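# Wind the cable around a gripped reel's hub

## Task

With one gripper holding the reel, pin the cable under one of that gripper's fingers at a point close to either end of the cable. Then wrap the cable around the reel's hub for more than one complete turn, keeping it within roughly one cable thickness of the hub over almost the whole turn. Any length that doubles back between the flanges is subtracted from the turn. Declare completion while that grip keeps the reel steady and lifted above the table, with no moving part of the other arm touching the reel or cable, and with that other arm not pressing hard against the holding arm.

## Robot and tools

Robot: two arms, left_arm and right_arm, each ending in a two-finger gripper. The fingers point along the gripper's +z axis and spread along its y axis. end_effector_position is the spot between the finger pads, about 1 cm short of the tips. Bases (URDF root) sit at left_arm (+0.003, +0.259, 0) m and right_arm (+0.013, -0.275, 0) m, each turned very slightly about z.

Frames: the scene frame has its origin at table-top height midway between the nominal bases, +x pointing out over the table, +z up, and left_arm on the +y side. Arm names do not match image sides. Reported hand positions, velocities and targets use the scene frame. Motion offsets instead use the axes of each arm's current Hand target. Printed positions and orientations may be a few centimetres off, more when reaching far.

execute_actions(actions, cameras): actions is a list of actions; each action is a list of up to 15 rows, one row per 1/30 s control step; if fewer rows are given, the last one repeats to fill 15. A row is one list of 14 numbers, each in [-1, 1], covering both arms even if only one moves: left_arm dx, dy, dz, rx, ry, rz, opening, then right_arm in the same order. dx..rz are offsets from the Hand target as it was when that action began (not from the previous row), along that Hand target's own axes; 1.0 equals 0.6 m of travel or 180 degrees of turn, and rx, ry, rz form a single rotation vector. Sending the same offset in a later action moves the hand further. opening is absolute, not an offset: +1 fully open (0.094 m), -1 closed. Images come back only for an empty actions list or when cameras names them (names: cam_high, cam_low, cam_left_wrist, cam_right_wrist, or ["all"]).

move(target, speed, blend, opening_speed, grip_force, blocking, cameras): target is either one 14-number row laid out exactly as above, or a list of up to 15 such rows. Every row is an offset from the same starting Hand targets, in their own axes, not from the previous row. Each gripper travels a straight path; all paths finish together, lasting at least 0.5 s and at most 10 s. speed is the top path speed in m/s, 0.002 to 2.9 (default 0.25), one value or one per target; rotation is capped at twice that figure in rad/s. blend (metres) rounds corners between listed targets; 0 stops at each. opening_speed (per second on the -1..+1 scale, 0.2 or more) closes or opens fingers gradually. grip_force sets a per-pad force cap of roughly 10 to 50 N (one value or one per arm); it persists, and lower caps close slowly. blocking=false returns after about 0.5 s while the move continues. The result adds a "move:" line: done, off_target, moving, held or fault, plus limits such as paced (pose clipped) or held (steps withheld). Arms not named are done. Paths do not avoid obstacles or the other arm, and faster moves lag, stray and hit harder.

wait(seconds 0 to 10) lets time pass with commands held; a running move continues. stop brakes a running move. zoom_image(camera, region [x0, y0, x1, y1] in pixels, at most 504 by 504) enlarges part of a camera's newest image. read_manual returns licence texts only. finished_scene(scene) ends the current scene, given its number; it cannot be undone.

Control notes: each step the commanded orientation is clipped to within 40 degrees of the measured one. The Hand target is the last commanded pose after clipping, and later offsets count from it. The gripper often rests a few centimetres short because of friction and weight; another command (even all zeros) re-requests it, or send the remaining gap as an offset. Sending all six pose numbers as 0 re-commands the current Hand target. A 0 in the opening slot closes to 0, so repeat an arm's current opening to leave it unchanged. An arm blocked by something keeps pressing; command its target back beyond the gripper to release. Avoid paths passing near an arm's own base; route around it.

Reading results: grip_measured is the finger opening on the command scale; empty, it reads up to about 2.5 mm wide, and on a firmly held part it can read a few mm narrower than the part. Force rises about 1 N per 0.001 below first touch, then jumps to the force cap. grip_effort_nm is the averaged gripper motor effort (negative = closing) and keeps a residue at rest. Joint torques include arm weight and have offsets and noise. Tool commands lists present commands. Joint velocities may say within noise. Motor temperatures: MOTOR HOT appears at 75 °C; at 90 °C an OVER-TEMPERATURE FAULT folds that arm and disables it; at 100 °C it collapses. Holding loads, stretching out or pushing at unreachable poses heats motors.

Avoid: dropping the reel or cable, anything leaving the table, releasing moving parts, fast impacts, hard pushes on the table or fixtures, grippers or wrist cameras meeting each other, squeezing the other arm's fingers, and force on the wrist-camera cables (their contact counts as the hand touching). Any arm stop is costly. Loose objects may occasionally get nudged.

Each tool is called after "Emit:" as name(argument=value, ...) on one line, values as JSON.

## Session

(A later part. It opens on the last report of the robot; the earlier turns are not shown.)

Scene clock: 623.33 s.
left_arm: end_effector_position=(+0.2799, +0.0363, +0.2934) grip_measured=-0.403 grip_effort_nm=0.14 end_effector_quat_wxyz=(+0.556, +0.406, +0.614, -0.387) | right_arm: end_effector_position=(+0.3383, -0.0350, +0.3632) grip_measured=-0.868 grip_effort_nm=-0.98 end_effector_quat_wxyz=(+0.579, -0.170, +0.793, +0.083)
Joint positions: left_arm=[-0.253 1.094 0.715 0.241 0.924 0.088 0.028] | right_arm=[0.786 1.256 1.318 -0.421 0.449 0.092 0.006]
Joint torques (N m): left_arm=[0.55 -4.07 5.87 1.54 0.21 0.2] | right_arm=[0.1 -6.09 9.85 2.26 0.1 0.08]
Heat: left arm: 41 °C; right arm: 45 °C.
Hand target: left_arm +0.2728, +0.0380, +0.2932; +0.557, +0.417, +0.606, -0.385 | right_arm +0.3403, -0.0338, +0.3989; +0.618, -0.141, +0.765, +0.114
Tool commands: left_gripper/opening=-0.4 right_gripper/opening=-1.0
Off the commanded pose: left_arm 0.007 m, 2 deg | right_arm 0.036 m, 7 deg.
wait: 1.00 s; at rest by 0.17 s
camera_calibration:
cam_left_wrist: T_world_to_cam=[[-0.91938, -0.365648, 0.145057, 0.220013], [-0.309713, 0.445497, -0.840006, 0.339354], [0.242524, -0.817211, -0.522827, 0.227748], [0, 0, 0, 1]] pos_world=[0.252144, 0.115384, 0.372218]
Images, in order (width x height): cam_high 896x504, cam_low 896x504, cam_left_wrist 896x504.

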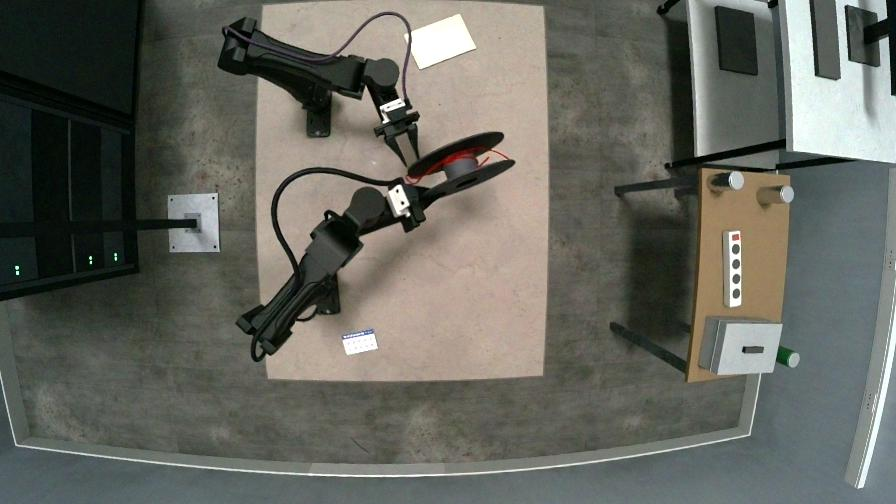

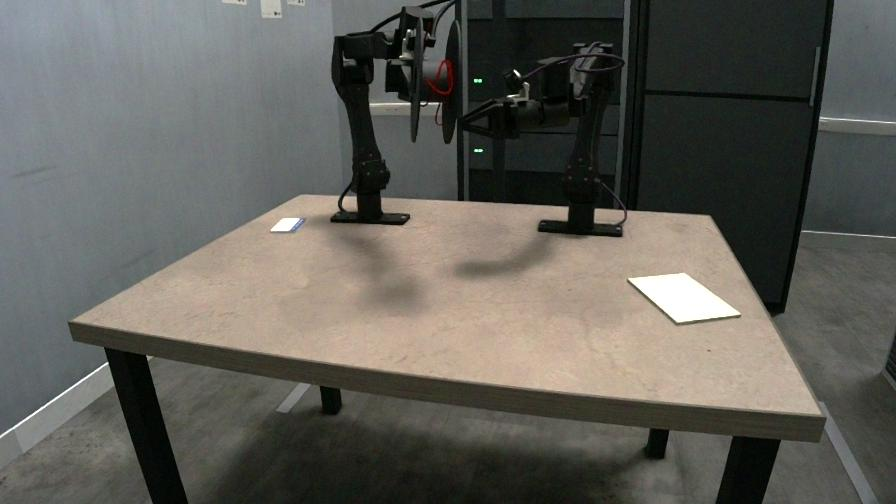

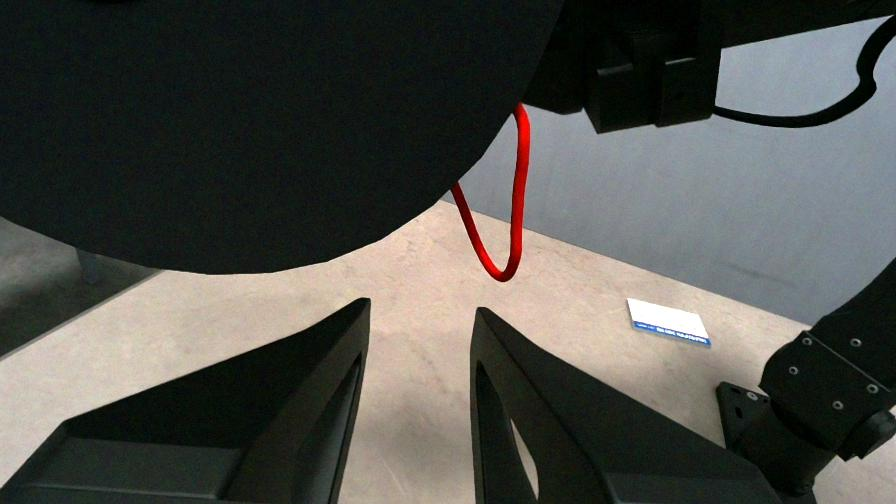

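Emit:
move(target=[[-0.05,-0.022,-0.02,0,0,0,-1,0,0,0,0,0,0,-1],[-0.067,-0.022,0.08,0,0,0,-1,0,0,0,0,0,0,-1],[-0.067,-0.022,0.142,0,0,0,-1,0,0,0,0,0,0,-1]], speed=0.06, blend=[0.01,0.01,0], cameras=["cam_left_wrist","cam_right_wrist"])

Scene clock: 632.67 s.
left_arm: end_effector_position=(+0.2838, -0.0429, +0.2931) grip_measured=-0.986 grip_effort_nm=-0.76 end_effector_quat_wxyz=(+0.515, +0.418, +0.640, -0.388) | right_arm: end_effector_position=(+0.3383, -0.0350, +0.3632) grip_measured=-0.868 grip_effort_nm=-0.98 end_effector_quat_wxyz=(+0.579, -0.170, +0.793, +0.083)
Joint positions: left_arm=[-0.541 1.262 0.896 0.152 0.661 0.065 0.001] | right_arm=[0.786 1.256 1.318 -0.421 0.449 0.092 0.006]
Joint torques (N m): left_arm=[-0.49 -3.34 11 2.45 -0.11 -0.08] | right_arm=[0.16 -5.93 9.74 2.31 0.11 0.07]
Heat: left arm: 41 °C; right arm: 44 °C.
Hand target: left_arm +0.2917, -0.0491, +0.3264; +0.557, +0.417, +0.606, -0.385 | right_arm +0.3403, -0.0338, +0.3989; +0.618, -0.141, +0.765, +0.114
Off the commanded pose: left_arm 0.035 m, 6 deg | right_arm 0.036 m, 7 deg.
move: off_target (left_arm, right_arm)
camera_calibration:
cam_left_wrist: T_world_to_cam=[[-0.916574, -0.352901, 0.188023, 0.181888], [-0.356011, 0.50611, -0.785563, 0.375489], [0.182066, -0.786965, -0.589524, 0.199987], [0, 0, 0, 1]] pos_world=[0.263981, 0.0315325, 0.378668]
cam_right_wrist: T_world_to_cam=[[0.376135, -0.908271, 0.183211, -0.232638], [-0.61693, -0.393024, -0.681858, 0.462166], [0.691318, 0.143442, -0.708169, 0.143497], [0, 0, 0, 1]] pos_world=[0.273425, -0.0502397, 0.459374]
Images, in order (width x height): cam_left_wrist 896x504, cam_right_wrist 896x504.

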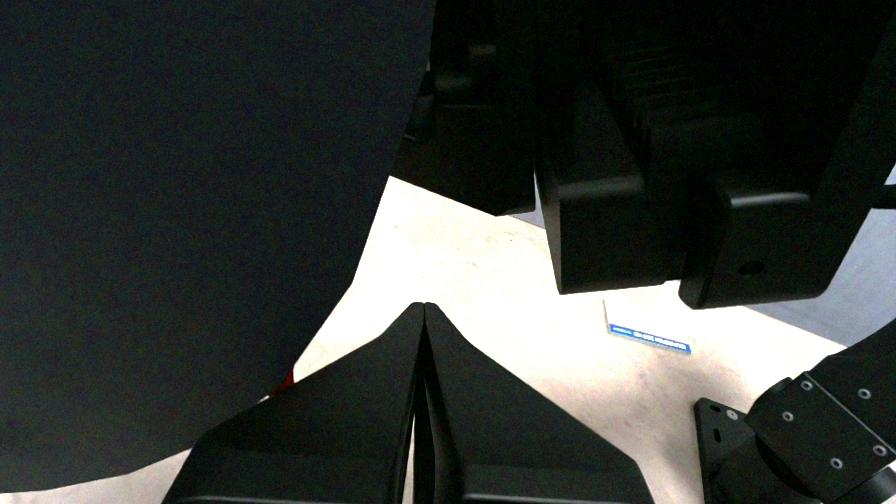

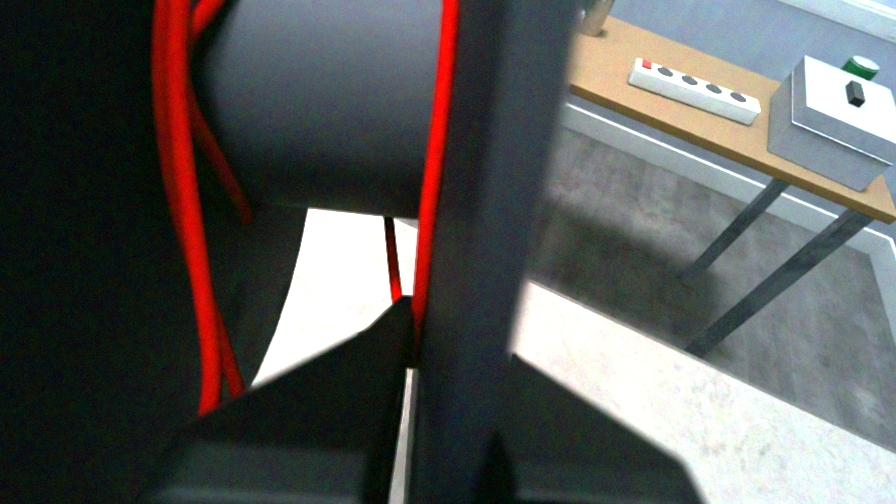

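Emit:
move(target=[[-0.05,0,-0.3,0,0,0,-1,0,0,0,0,0,0,-1],[-0.069,0.466,-0.256,0.31,0,0.0255,-1,0,0,0,0,0,0,-1]], speed=0.15, blend=[0.03,0], cameras=["cam_left_wrist","cam_right_wrist"])

Scene clock: 649.00 s.
left_arm: end_effector_position=(+0.5025, +0.1869, +0.3708) grip_measured=-0.986 grip_effort_nm=-0.75 end_effector_quat_wxyz=(+0.562, +0.447, +0.552, -0.424) | right_arm: end_effector_position=(+0.3383, -0.0350, +0.3632) grip_measured=-0.868 grip_effort_nm=-0.98 end_effector_quat_wxyz=(+0.579, -0.170, +0.793, +0.083)
Joint positions: left_arm=[0.23 2.098 2.043 -0.249 1.544 0.338 0.001] | right_arm=[0.786 1.256 1.318 -0.421 0.449 0.092 0.006]
Joint torques (N m): left_arm=[0.65 -9.07 10.14 1.22 0.37 -0.13] | right_arm=[-0.14 -6.13 9.83 2.27 0.11 0.04]
Heat: left arm: 42 °C; right arm: 43 °C.
Hand target: left_arm +0.5001, +0.1901, +0.3798; +0.364, +0.623, +0.383, -0.577 | right_arm +0.3403, -0.0338, +0.3989; +0.618, -0.141, +0.765, +0.114
Off the commanded pose: left_arm 0.010 m, 49 deg; orientation clipped | right_arm 0.036 m, 7 deg.
joint sent to its limit (left arm) — joint 5 (wrist yaw), upper limit. The joint targets are off in orientation, not in position.
move: off_target (left_arm, right_arm); limits=paced
camera_calibration:
cam_left_wrist: T_world_to_cam=[[-0.96909, -0.230687, 0.0874555, 0.489743], [-0.182579, 0.432201, -0.883101, 0.360866], [0.165922, -0.871771, -0.460961, 0.363137], [0, 0, 0, 1]] pos_world=[0.480239, 0.273583, 0.443243]
cam_right_wrist: T_world_to_cam=[[0.376135, -0.908271, 0.183211, -0.232638], [-0.61693, -0.393024, -0.681858, 0.462166], [0.691318, 0.143442, -0.708169, 0.143497], [0, 0, 0, 1]] pos_world=[0.273425, -0.0502397, 0.459374]
Images, in order (width x height): cam_left_wrist 896x504, cam_right_wrist 896x504.

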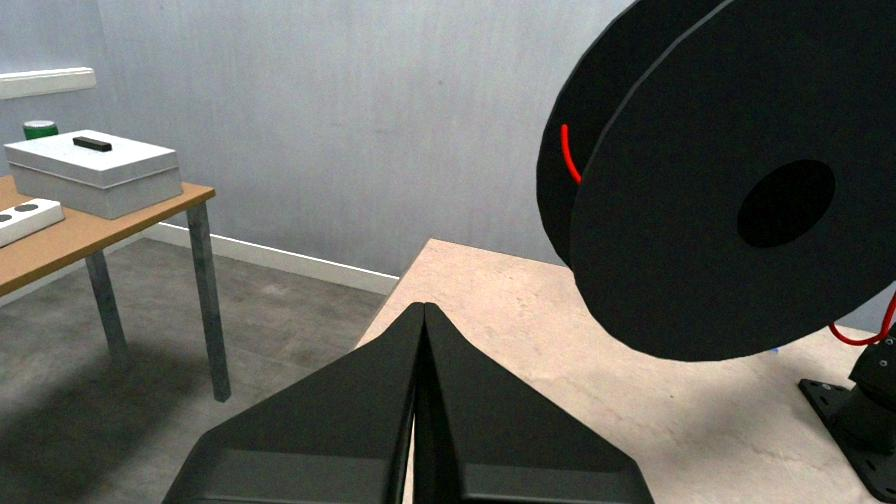

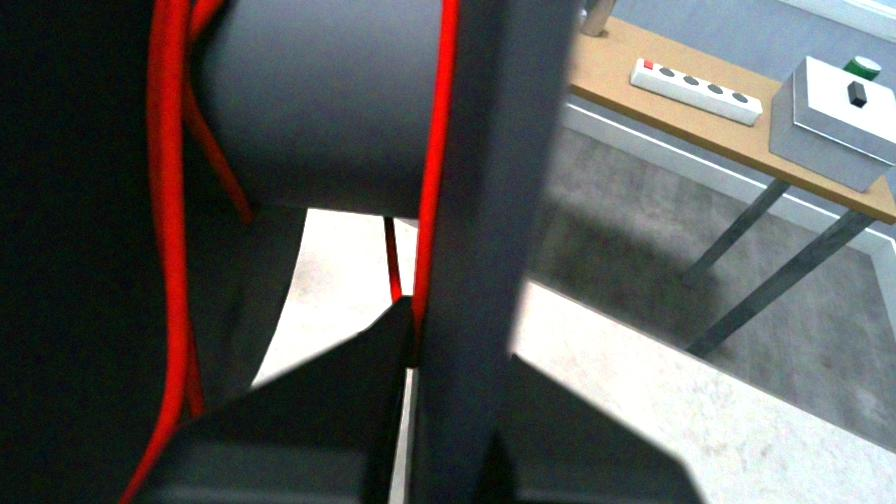

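Emit:
move(target=[-0.048,0.187,0,0,0,0,-1,0,0,0,0,0,0,-1], speed=0.15, cameras=["cam_left_wrist"])

Emit:
zoom_image(camera="cam_left_wrist", region=[540, 0, 896, 300])

Scene clock: 658.73 s.
left_arm: end_effector_position=(+0.5978, +0.1403, +0.3974) grip_measured=-0.986 grip_effort_nm=-0.75 end_effector_quat_wxyz=(+0.581, +0.378, +0.551, -0.464) | right_arm: end_effector_position=(+0.3383, -0.0350, +0.3632) grip_measured=-0.868 grip_effort_nm=-0.98 end_effector_quat_wxyz=(+0.579, -0.170, +0.793, +0.083)
Joint positions: left_arm=[0.106 2.652 2.828 0.319 1.345 -0.557 0.001] | right_arm=[0.786 1.256 1.318 -0.421 0.449 0.092 0.006]
Joint torques (N m): left_arm=[-0.42 -11.14 9.59 1.59 -0.51 -0.1] | right_arm=[0.31 -6.24 9.83 2.34 0.09 0.05]
Heat: left arm: 41 °C; right arm: 43 °C.
Hand target: left_arm +0.5995, +0.1389, +0.4098; +0.389, +0.602, +0.403, -0.569 | right_arm +0.3403, -0.0338, +0.3989; +0.618, -0.141, +0.765, +0.114
Off the commanded pose: left_arm 0.013 m, 44 deg; orientation clipped | right_arm 0.036 m, 7 deg.
elbow stopped short (left arm): the move would have taken joint 3 (elbow) straighter than the controller allows.
move: off_target (left_arm, right_arm); limits=paced
camera_calibration:
cam_left_wrist: T_world_to_cam=[[-0.948189, -0.254121, 0.190685, 0.518681], [-0.264121, 0.296929, -0.917646, 0.503368], [0.176573, -0.920465, -0.348663, 0.274713], [0, 0, 0, 1]] pos_world=[0.576251, 0.235207, 0.458791]
Images, in order (width x height): cam_left_wrist 896x504.

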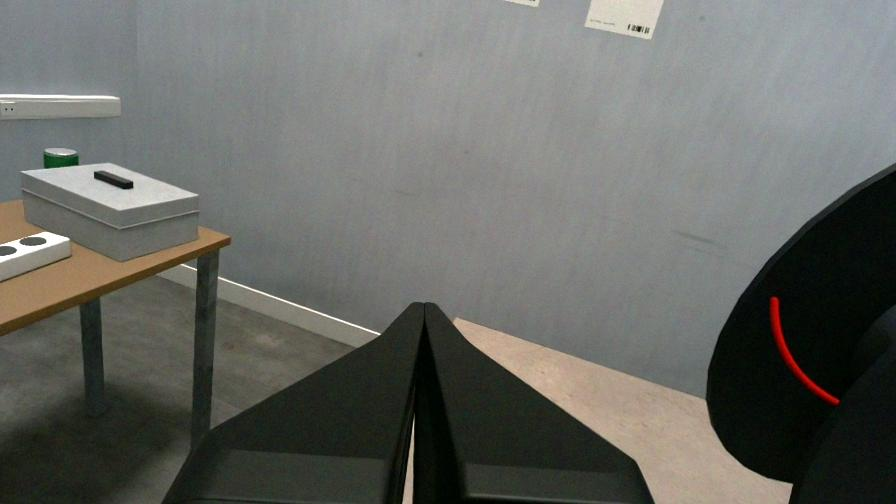

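Scaled by 1.416 from the camera's 896x504 image, which has a finer 1280x720 frame.

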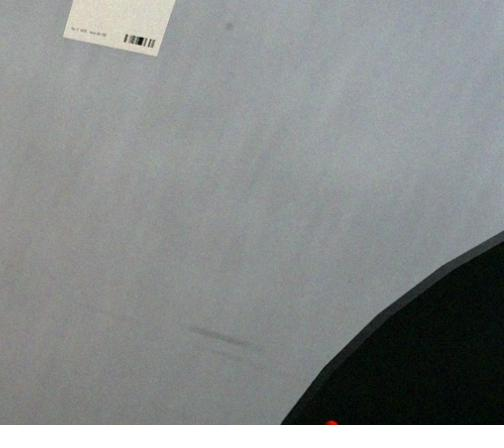

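Emit:
wait(seconds=0.1, cameras=["cam_low"])

Emit:
zoom_image(camera="cam_low", region=[410, 40, 470, 140])

Scene clock: 660.57 s.
left_arm: end_effector_position=(+0.5978, +0.1403, +0.3974) grip_measured=-0.986 grip_effort_nm=-0.75 end_effector_quat_wxyz=(+0.581, +0.378, +0.551, -0.464) | right_arm: end_effector_position=(+0.3383, -0.0350, +0.3632) grip_measured=-0.868 grip_effort_nm=-0.98 end_effector_quat_wxyz=(+0.579, -0.170, +0.793, +0.083)
Joint positions: left_arm=[0.106 2.652 2.828 0.319 1.345 -0.557 0.001] | right_arm=[0.786 1.256 1.318 -0.421 0.449 0.092 0.006]
Joint torques (N m): left_arm=[-0.4 -11.14 9.58 1.58 -0.5 -0.1] | right_arm=[-0.09 -6.23 9.84 2.35 0.06 0.03]
Heat: left arm: 41 °C; right arm: 43 °C.
Hand target: left_arm +0.5995, +0.1389, +0.4098; +0.389, +0.602, +0.403, -0.569 | right_arm +0.3403, -0.0338, +0.3989; +0.618, -0.141, +0.765, +0.114
Tool commands: left_gripper/opening=-1.0 right_gripper/opening=-1.0
Off the commanded pose: left_arm 0.013 m, 44 deg; orientation clipped | right_arm 0.036 m, 7 deg.
wait: 0.10 s; at rest from the start
Images, in order (width x height): cam_low 896x504.

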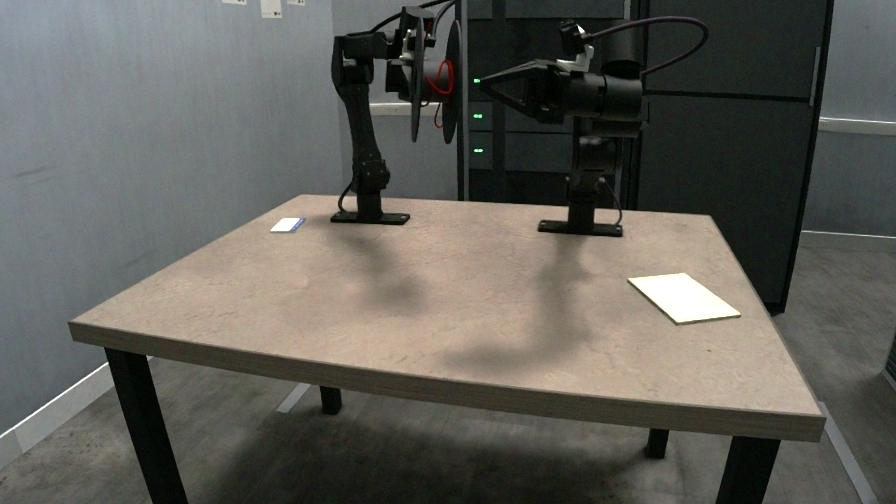

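Scaled by 5.040 from the camera's 896x504 image, which has a finer 1280x720 frame.

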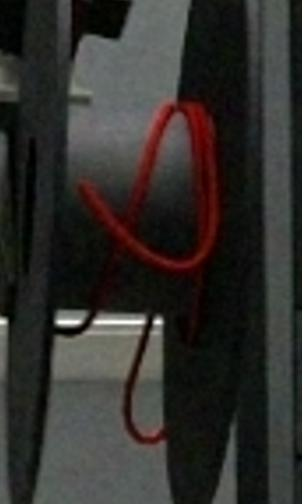

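Emit:
move(target=[0,0,0,0,0,0,-1,0,0,0,-0.326,0,-0.07,-1], speed=0.12, cameras=["cam_high","cam_left_wrist","cam_right_wrist"])

Scene clock: 683.27 s.
left_arm: end_effector_position=(+0.5973, +0.1403, +0.3987) grip_measured=-0.986 grip_effort_nm=-0.75 end_effector_quat_wxyz=(+0.581, +0.377, +0.551, -0.466) | right_arm: end_effector_position=(+0.3485, -0.0353, +0.3804) grip_measured=-0.868 grip_effort_nm=-0.98 end_effector_quat_wxyz=(+0.478, -0.493, +0.616, +0.386)
Joint positions: left_arm=[0.106 2.652 2.828 0.331 1.343 -0.572 0.001] | right_arm=[0.182 1.516 1.59 -0.607 -1.069 -0.472 0.006]
Joint torques (N m): left_arm=[-0.42 -10.96 9.57 1.58 -0.52 -0.08] | right_arm=[-0.57 -5.68 11.97 0.96 -0.91 -0.05]
Heat: left arm: 41 °C; right arm: 42 °C.
Hand target: left_arm +0.5995, +0.1389, +0.4098; +0.390, +0.602, +0.403, -0.569 | right_arm +0.3403, -0.0338, +0.3989; +0.479, -0.505, +0.592, +0.408
Off the commanded pose: left_arm 0.011 m, 40 deg; orientation clipped | right_arm 0.020 m, 4 deg.
elbow stopped short (left arm): the move would have taken joint 3 (elbow) straighter than the controller allows.
move: off_target (left_arm, right_arm); limits=paced
camera_calibration:
cam_left_wrist: T_world_to_cam=[[-0.94782, -0.253125, 0.193817, 0.516397], [-0.266116, 0.293398, -0.918205, 0.506358], [0.175555, -0.921871, -0.345449, 0.274835], [0, 0, 0, 1]] pos_world=[0.575953, 0.235511, 0.459795]
cam_right_wrist: T_world_to_cam=[[0.971706, -0.20636, 0.114903, -0.396805], [-0.0541263, -0.668085, -0.742113, 0.297126], [0.229907, 0.714897, -0.660352, 0.311315], [0, 0, 0, 1]] pos_world=[0.330086, -0.105937, 0.471672]
Images, in order (width x height): cam_high 896x504, cam_left_wrist 896x504, cam_right_wrist 896x504.

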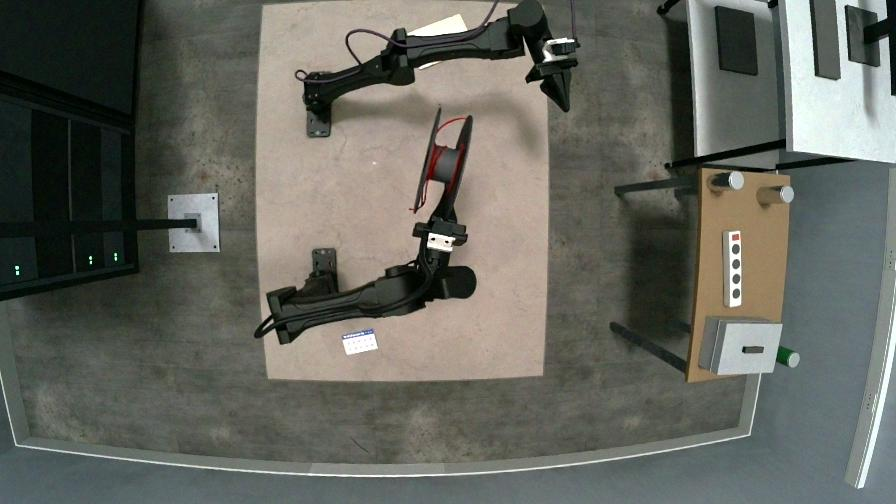

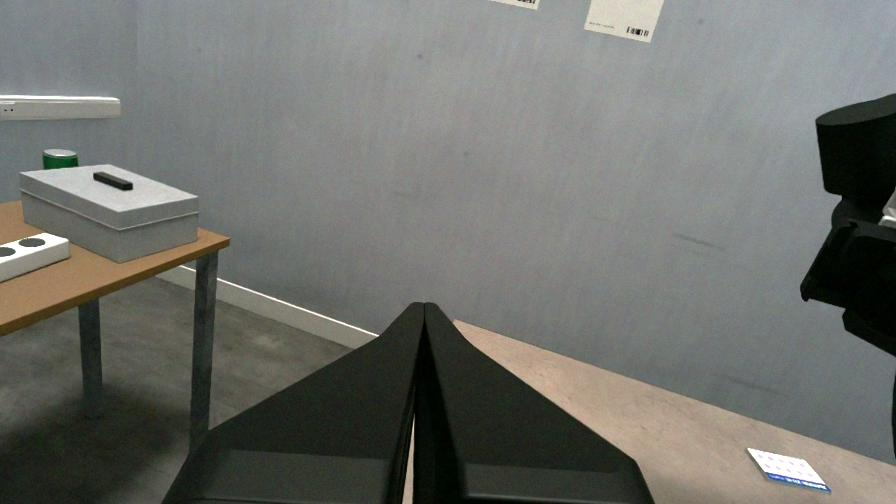

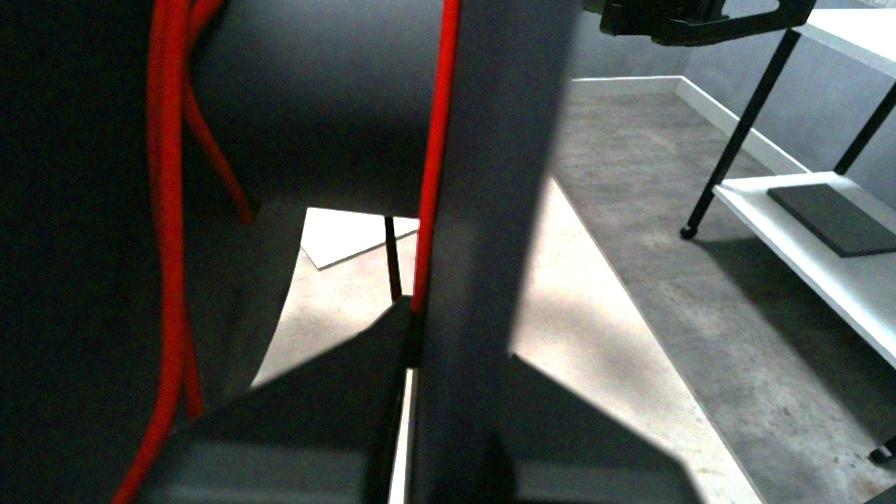

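Emit:
move(target=[0.048,-0.438,-0.058,-0.194,0,-0.013,-1,0,0,0,0,0,0,-1], speed=0.12, cameras=["cam_high","cam_left_wrist"])

Scene clock: 692.40 s.
left_arm: end_effector_position=(+0.3770, +0.2717, +0.3740) grip_measured=-0.986 grip_effort_nm=-0.75 end_effector_quat_wxyz=(+0.603, +0.332, +0.624, -0.370) | right_arm: end_effector_position=(+0.3482, -0.0353, +0.3798) grip_measured=-0.868 grip_effort_nm=-0.98 end_effector_quat_wxyz=(+0.477, -0.493, +0.616, +0.387)
Joint positions: left_arm=[0.543 1.532 1.189 0.592 1.57 -0.311 0.001] | right_arm=[0.182 1.516 1.59 -0.611 -1.069 -0.475 0.006]
Joint torques (N m): left_arm=[0.43 -7.6 5.3 1.34 -0.04 0.22] | right_arm=[-0.61 -5.52 12.01 0.91 -0.86 -0.07]
Heat: left arm: 41 °C; right arm: 41 °C.
Hand target: left_arm +0.3692, +0.2699, +0.3800; +0.541, +0.449, +0.568, -0.429 | right_arm +0.3403, -0.0338, +0.3989; +0.479, -0.505, +0.592, +0.408
Off the commanded pose: left_arm 0.010 m, 18 deg | right_arm 0.021 m, 4 deg.
joint sent to its limit (left arm) — joint 5 (wrist yaw), upper limit. The joint targets are off in orientation, not in position.
move: off_target (left_arm, right_arm)
camera_calibration:
cam_left_wrist: T_world_to_cam=[[-0.852702, -0.48953, 0.182373, 0.378299], [-0.367156, 0.313255, -0.875824, 0.403365], [0.371613, -0.813776, -0.446847, 0.360802], [0, 0, 0, 1]] pos_world=[0.336596, 0.352444, 0.445509]
Images, in order (width x height): cam_high 896x504, cam_left_wrist 896x504.

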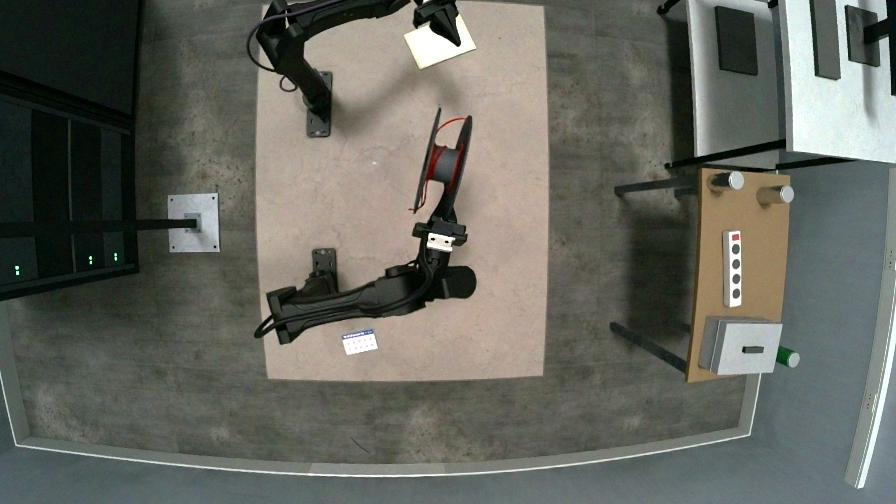

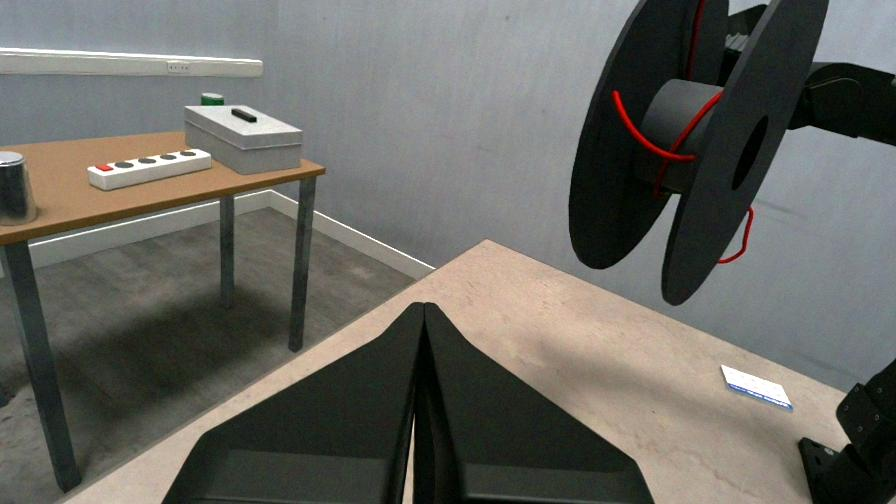

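Emit:
zoom_image(camera="cam_left_wrist", region=[560, 0, 840, 300])

Scaled by 1.680 from the camera's 896x504 image, which has a finer 1280x720 frame.

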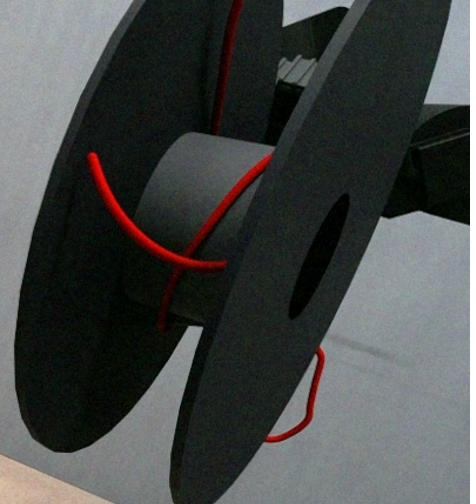

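Emit:
move(target=[-0.081,-0.065,0.118,0,0,-0.25,-0.4,0,0,0,0,0,0,-1], speed=0.12, cameras=["cam_left_wrist","cam_high"])

Scene clock: 712.00 s.
left_arm: end_effector_position=(+0.3581, +0.1952, +0.4039) grip_measured=-0.403 grip_effort_nm=0.14 end_effector_quat_wxyz=(+0.358, +0.133, +0.694, -0.610) | right_arm: end_effector_position=(+0.3482, -0.0353, +0.3798) grip_measured=-0.868 grip_effort_nm=-0.98 end_effector_quat_wxyz=(+0.477, -0.493, +0.616, +0.387)
Joint positions: left_arm=[0.352 1.47 1.246 0.492 1.57 -1.118 0.028] | right_arm=[0.182 1.516 1.59 -0.611 -1.069 -0.475 0.006]
Joint torques (N m): left_arm=[-0.58 -7.23 9.88 1.12 -0.06 -0.08] | right_arm=[-0.69 -5.5 12.11 0.94 -0.88 -0.02]
Motor temperatures (°C): left_arm=[25 33 40 37 30 29 31] | right_arm=[28 32 41 39 28 26 31]
Heat: left arm: 40 °C; right arm: 41 °C.
Hand target: left_arm +0.3480, +0.1899, +0.4252; +0.335, +0.197, +0.696, -0.603 | right_arm +0.3403, -0.0338, +0.3989; +0.479, -0.505, +0.592, +0.408
Off the commanded pose: left_arm 0.024 m, 8 deg | right_arm 0.021 m, 4 deg.
joint sent to its limit (left arm) — joint 5 (wrist yaw), upper limit. The joint targets are off in orientation, not in position.
move: off_target (left_arm, right_arm)
camera_calibration:
cam_left_wrist: T_world_to_cam=[[-0.535104, -0.178018, 0.825817, -0.115157], [-0.842471, 0.184769, -0.506066, 0.492552], [-0.0624968, -0.966525, -0.248845, 0.424186], [0, 0, 0, 1]] pos_world=[0.37985, 0.298478, 0.449919]
Images, in order (width x height): cam_high 896x504, cam_left_wrist 896x504.

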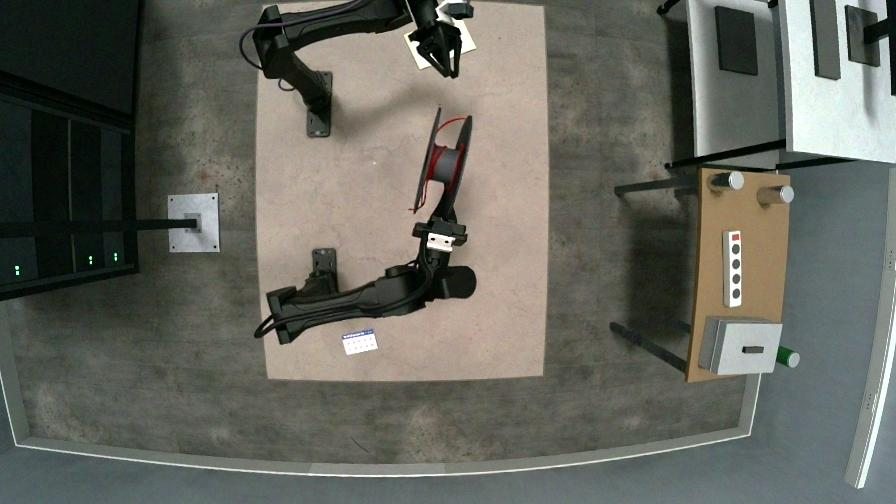

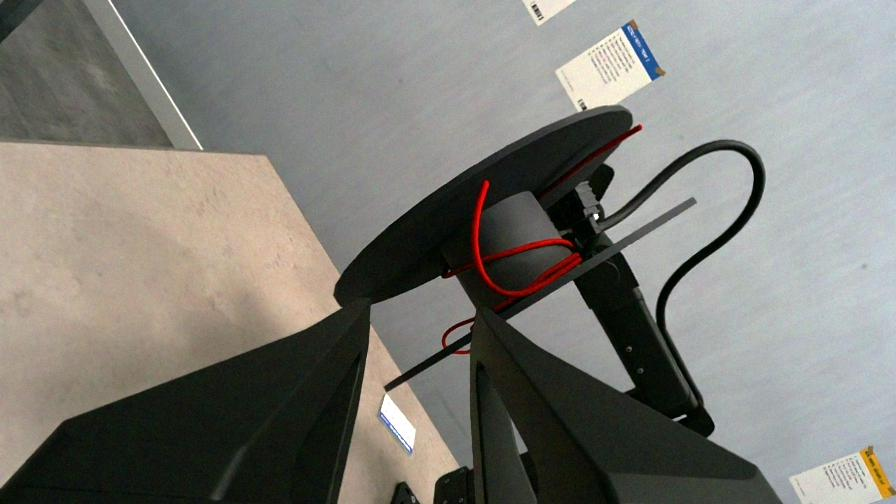

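Emit:
move(target=[-0.012,-0.035,0.08,0,0,0,-0.5,0,0,0,0,0,0,-1], speed=0.08, cameras=["cam_left_wrist"])

Scene clock: 723.40 s.
left_arm: end_effector_position=(+0.3450, +0.1408, +0.4310) grip_measured=-0.497 grip_effort_nm=-0.15 end_effector_quat_wxyz=(+0.323, +0.201, +0.678, -0.629) | right_arm: end_effector_position=(+0.3482, -0.0353, +0.3798) grip_measured=-0.868 grip_effort_nm=-0.98 end_effector_quat_wxyz=(+0.477, -0.493, +0.616, +0.387)
Joint positions: left_arm=[0.196 1.485 1.344 0.492 1.569 -1.159 0.024] | right_arm=[0.182 1.516 1.59 -0.611 -1.069 -0.475 0.006]
Joint torques (N m): left_arm=[-0.35 -4.48 9.94 0.97 -0.39 -0.08] | right_arm=[-0.69 -5.67 12.08 0.93 -0.88 -0.06]
Heat: left arm: 41 °C; right arm: 41 °C.
Hand target: left_arm +0.3497, +0.1401, +0.4430; +0.335, +0.198, +0.696, -0.603 | right_arm +0.3403, -0.0338, +0.3989; +0.479, -0.505, +0.592, +0.408
Off the commanded pose: left_arm 0.013 m, 4 deg | right_arm 0.021 m, 4 deg.
move: off_target (left_arm, right_arm)
camera_calibration:
cam_left_wrist: T_world_to_cam=[[-0.589879, -0.0992065, 0.801374, -0.135924], [-0.782269, 0.316311, -0.536659, 0.4791], [-0.200243, -0.943454, -0.264191, 0.428449], [0, 0, 0, 1]] pos_world=[0.380401, 0.239193, 0.479232]
Images, in order (width x height): cam_left_wrist 896x504.

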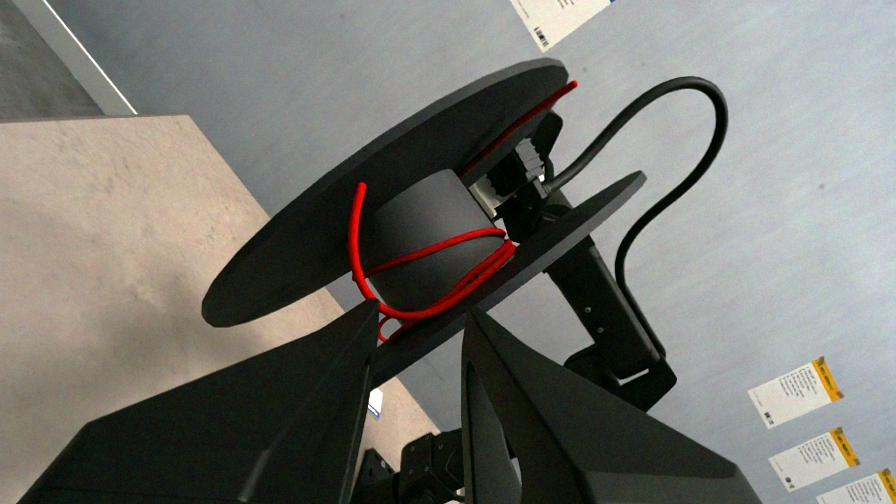

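Emit:
move(target=[[-0.009,0.03,0.0,0,0,0,-0.5,0,0,0,0,0,0,-1],[-0.009,0.03,0.063,0,0,0,-0.5,0,0,0,0,0,0,-1]], speed=0.05, cameras=["cam_left_wrist"])

Scene clock: 731.10 s.
left_arm: end_effector_position=(+0.3737, +0.1100, +0.4242) grip_measured=-0.497 grip_effort_nm=-0.15 end_effector_quat_wxyz=(+0.329, +0.185, +0.695, -0.612) | right_arm: end_effector_position=(+0.3482, -0.0353, +0.3798) grip_measured=-0.868 grip_effort_nm=-0.98 end_effector_quat_wxyz=(+0.477, -0.493, +0.616, +0.387)
Joint positions: left_arm=[0.087 1.562 1.572 -0.224 1.411 -0.606 0.024] | right_arm=[0.182 1.516 1.59 -0.611 -1.069 -0.475 0.006]
Joint torques (N m): left_arm=[-0.68 -5.05 10.19 1.08 -0.02 0.2] | right_arm=[-0.66 -5.55 12.07 0.92 -0.87 -0.02]
Heat: left arm: 41 °C; right arm: 41 °C.
Hand target: left_arm +0.3744, +0.1075, +0.4322; +0.335, +0.197, +0.696, -0.603 | right_arm +0.3403, -0.0338, +0.3989; +0.479, -0.505, +0.592, +0.408
Off the commanded pose: left_arm 0.009 m, 2 deg | right_arm 0.021 m, 4 deg.
move: off_target (right_arm)
camera_calibration:
cam_left_wrist: T_world_to_cam=[[-0.571698, -0.151601, 0.806337, -0.119779], [-0.804465, 0.296712, -0.514585, 0.508773], [-0.161238, -0.942857, -0.291587, 0.400267], [0, 0, 0, 1]] pos_world=[0.405351, 0.208276, 0.475102]
Images, in order (width x height): cam_left_wrist 896x504.

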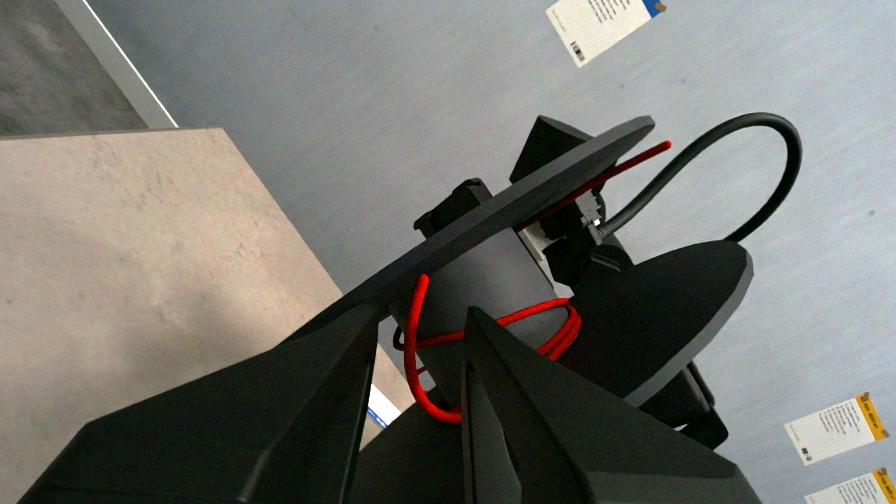

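Emit:
move(target=[[0,0,0.012,0,0,0,-0.5,0,0,0,0,0,0,-1],[0,0,0.012,0,0,0,-1,0,0,0,0,0,0,-1]], speed=0.05, opening_speed=0.4, cameras=["cam_left_wrist"])

Scene clock: 735.73 s.
left_arm: end_effector_position=(+0.3750, +0.1030, +0.4239) grip_measured=-0.953 grip_effort_nm=-1.03 end_effector_quat_wxyz=(+0.328, +0.187, +0.697, -0.610) | right_arm: end_effector_position=(+0.3486, -0.0361, +0.3796) grip_measured=-0.868 grip_effort_nm=-0.98 end_effector_quat_wxyz=(+0.477, -0.492, +0.617, +0.386)
Joint positions: left_arm=[0.066 1.569 1.589 -0.252 1.389 -0.587 0.002] | right_arm=[0.18 1.516 1.59 -0.613 -1.069 -0.475 0.006]
Joint torques (N m): left_arm=[-0.65 -5 10.44 1.08 -0.01 0.21] | right_arm=[-0.42 -5.35 12.15 0.93 -0.83 -0.09]
Heat: left arm: 41 °C; right arm: 42 °C.
Hand target: left_arm +0.3760, +0.1005, +0.4320; +0.335, +0.198, +0.696, -0.603 | right_arm +0.3403, -0.0338, +0.3989; +0.479, -0.505, +0.592, +0.408
Off the commanded pose: left_arm 0.008 m, 2 deg | right_arm 0.021 m, 4 deg.
move: off_target (right_arm)
camera_calibration:
cam_left_wrist: T_world_to_cam=[[-0.571482, -0.157264, 0.805405, -0.118927], [-0.804376, 0.301634, -0.511855, 0.509977], [-0.162441, -0.940364, -0.298877, 0.397076], [0, 0, 0, 1]] pos_world=[0.406751, 0.200867, 0.475496]
Images, in order (width x height): cam_left_wrist 896x504.

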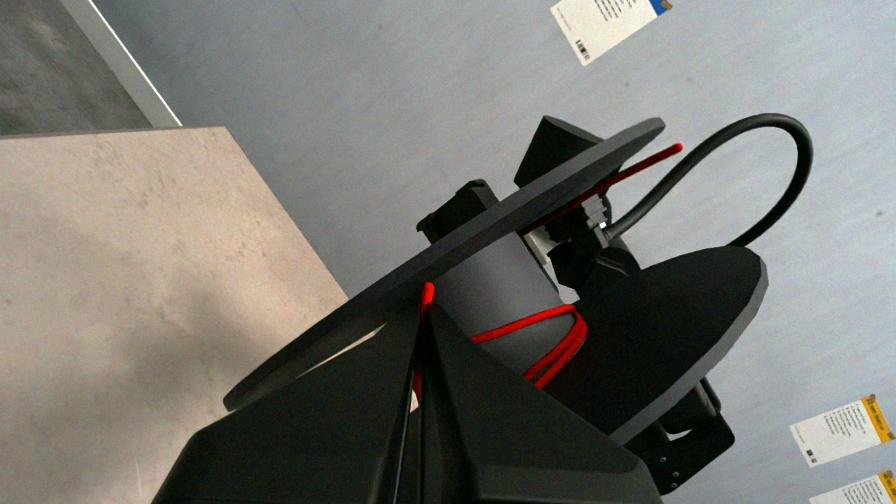

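Emit:
move(target=[[-0.037,-0.0245,-0.068,0,0,0,-1,0,0,0,0,0,0,-1],[-0.091,-0.128,-0.0125,0,0,0,-1,0,0,0,0,0,0,-1],[-0.075,-0.185,0.094,0,0,0,-1,0,0,0,0,0,0,-1],[-0.055,-0.198,0.157,0,0,0,-1,0,0,0,0,0,0,-1]], speed=0.06, blend=[0.015,0.02,0.02,0], cameras=["cam_left_wrist","cam_right_wrist","cam_high"])

Emit:
zoom_image(camera="cam_high", region=[370, 80, 530, 240])

Scene clock: 750.67 s.
left_arm: end_effector_position=(+0.3438, -0.0013, +0.5341) grip_measured=-0.954 grip_effort_nm=-1.04 end_effector_quat_wxyz=(+0.351, +0.195, +0.696, -0.595) | right_arm: end_effector_position=(+0.3475, -0.0371, +0.3726) grip_measured=-0.868 grip_effort_nm=-0.98 end_effector_quat_wxyz=(+0.470, -0.499, +0.619, +0.384)
Joint positions: left_arm=[-0.277 1.679 2.164 -0.572 1.021 -0.69 0.002] | right_arm=[0.178 1.522 1.59 -0.649 -1.071 -0.518 0.006]
Joint torques (N m): left_arm=[-1.87 -4.52 7.53 1.47 0.06 -0.13] | right_arm=[-0.46 -5.93 12.33 1.17 -0.9 0.24]
Heat: left arm: 41 °C; right arm: 42 °C.
Hand target: left_arm +0.3399, -0.0098, +0.5348; +0.335, +0.197, +0.696, -0.603 | right_arm +0.3403, -0.0337, +0.3989; +0.478, -0.505, +0.592, +0.408
Off the commanded pose: left_arm 0.009 m, 2 deg | right_arm 0.027 m, 4 deg.
move: off_target (right_arm)
camera_calibration:
cam_left_wrist: T_world_to_cam=[[-0.605071, -0.185429, 0.774277, -0.213787], [-0.786624, 0.289386, -0.545416, 0.584524], [-0.122929, -0.93908, -0.320962, 0.325165], [0, 0, 0, 1]] pos_world=[0.370417, 0.0965608, 0.588705]
cam_right_wrist: T_world_to_cam=[[0.973917, -0.19595, 0.114407, -0.395446], [-0.0517754, -0.682822, -0.728748, 0.283655], [0.220917, 0.703817, -0.675157, 0.316003], [0, 0, 0, 1]] pos_world=[0.330008, -0.10621, 0.465307]
Images, in order (width x height): cam_high 896x504, cam_left_wrist 896x504, cam_right_wrist 896x504.

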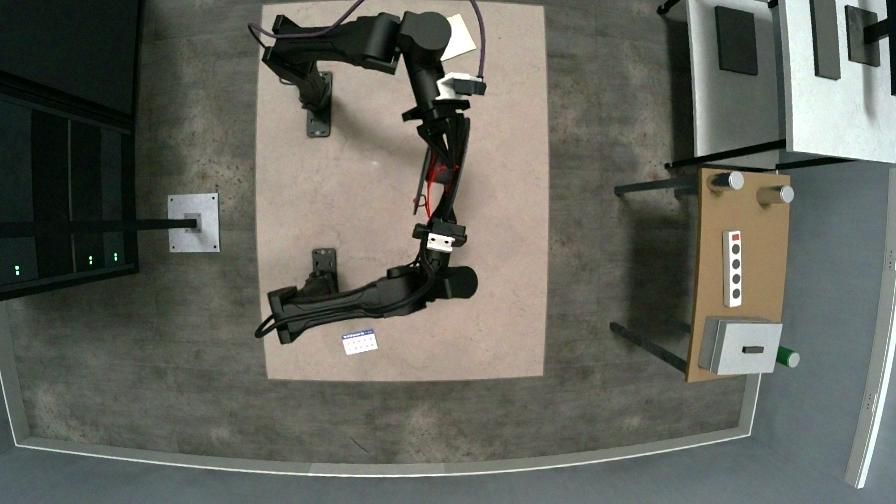

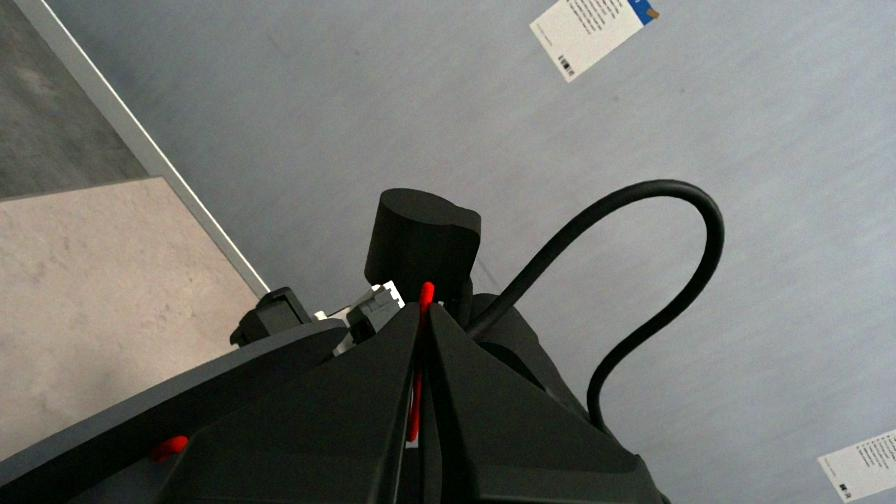

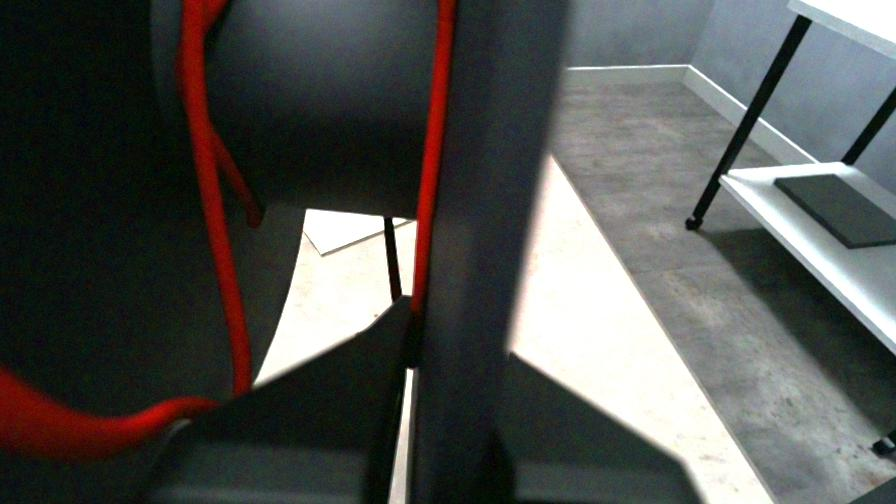

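Scaled by 3.150 from the camera's 896x504 image, which has a finer 1280x720 frame.

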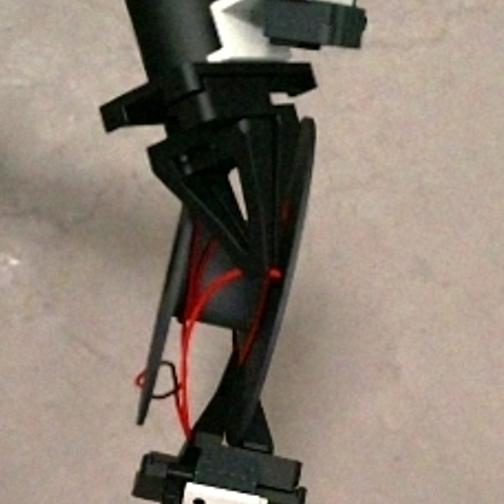

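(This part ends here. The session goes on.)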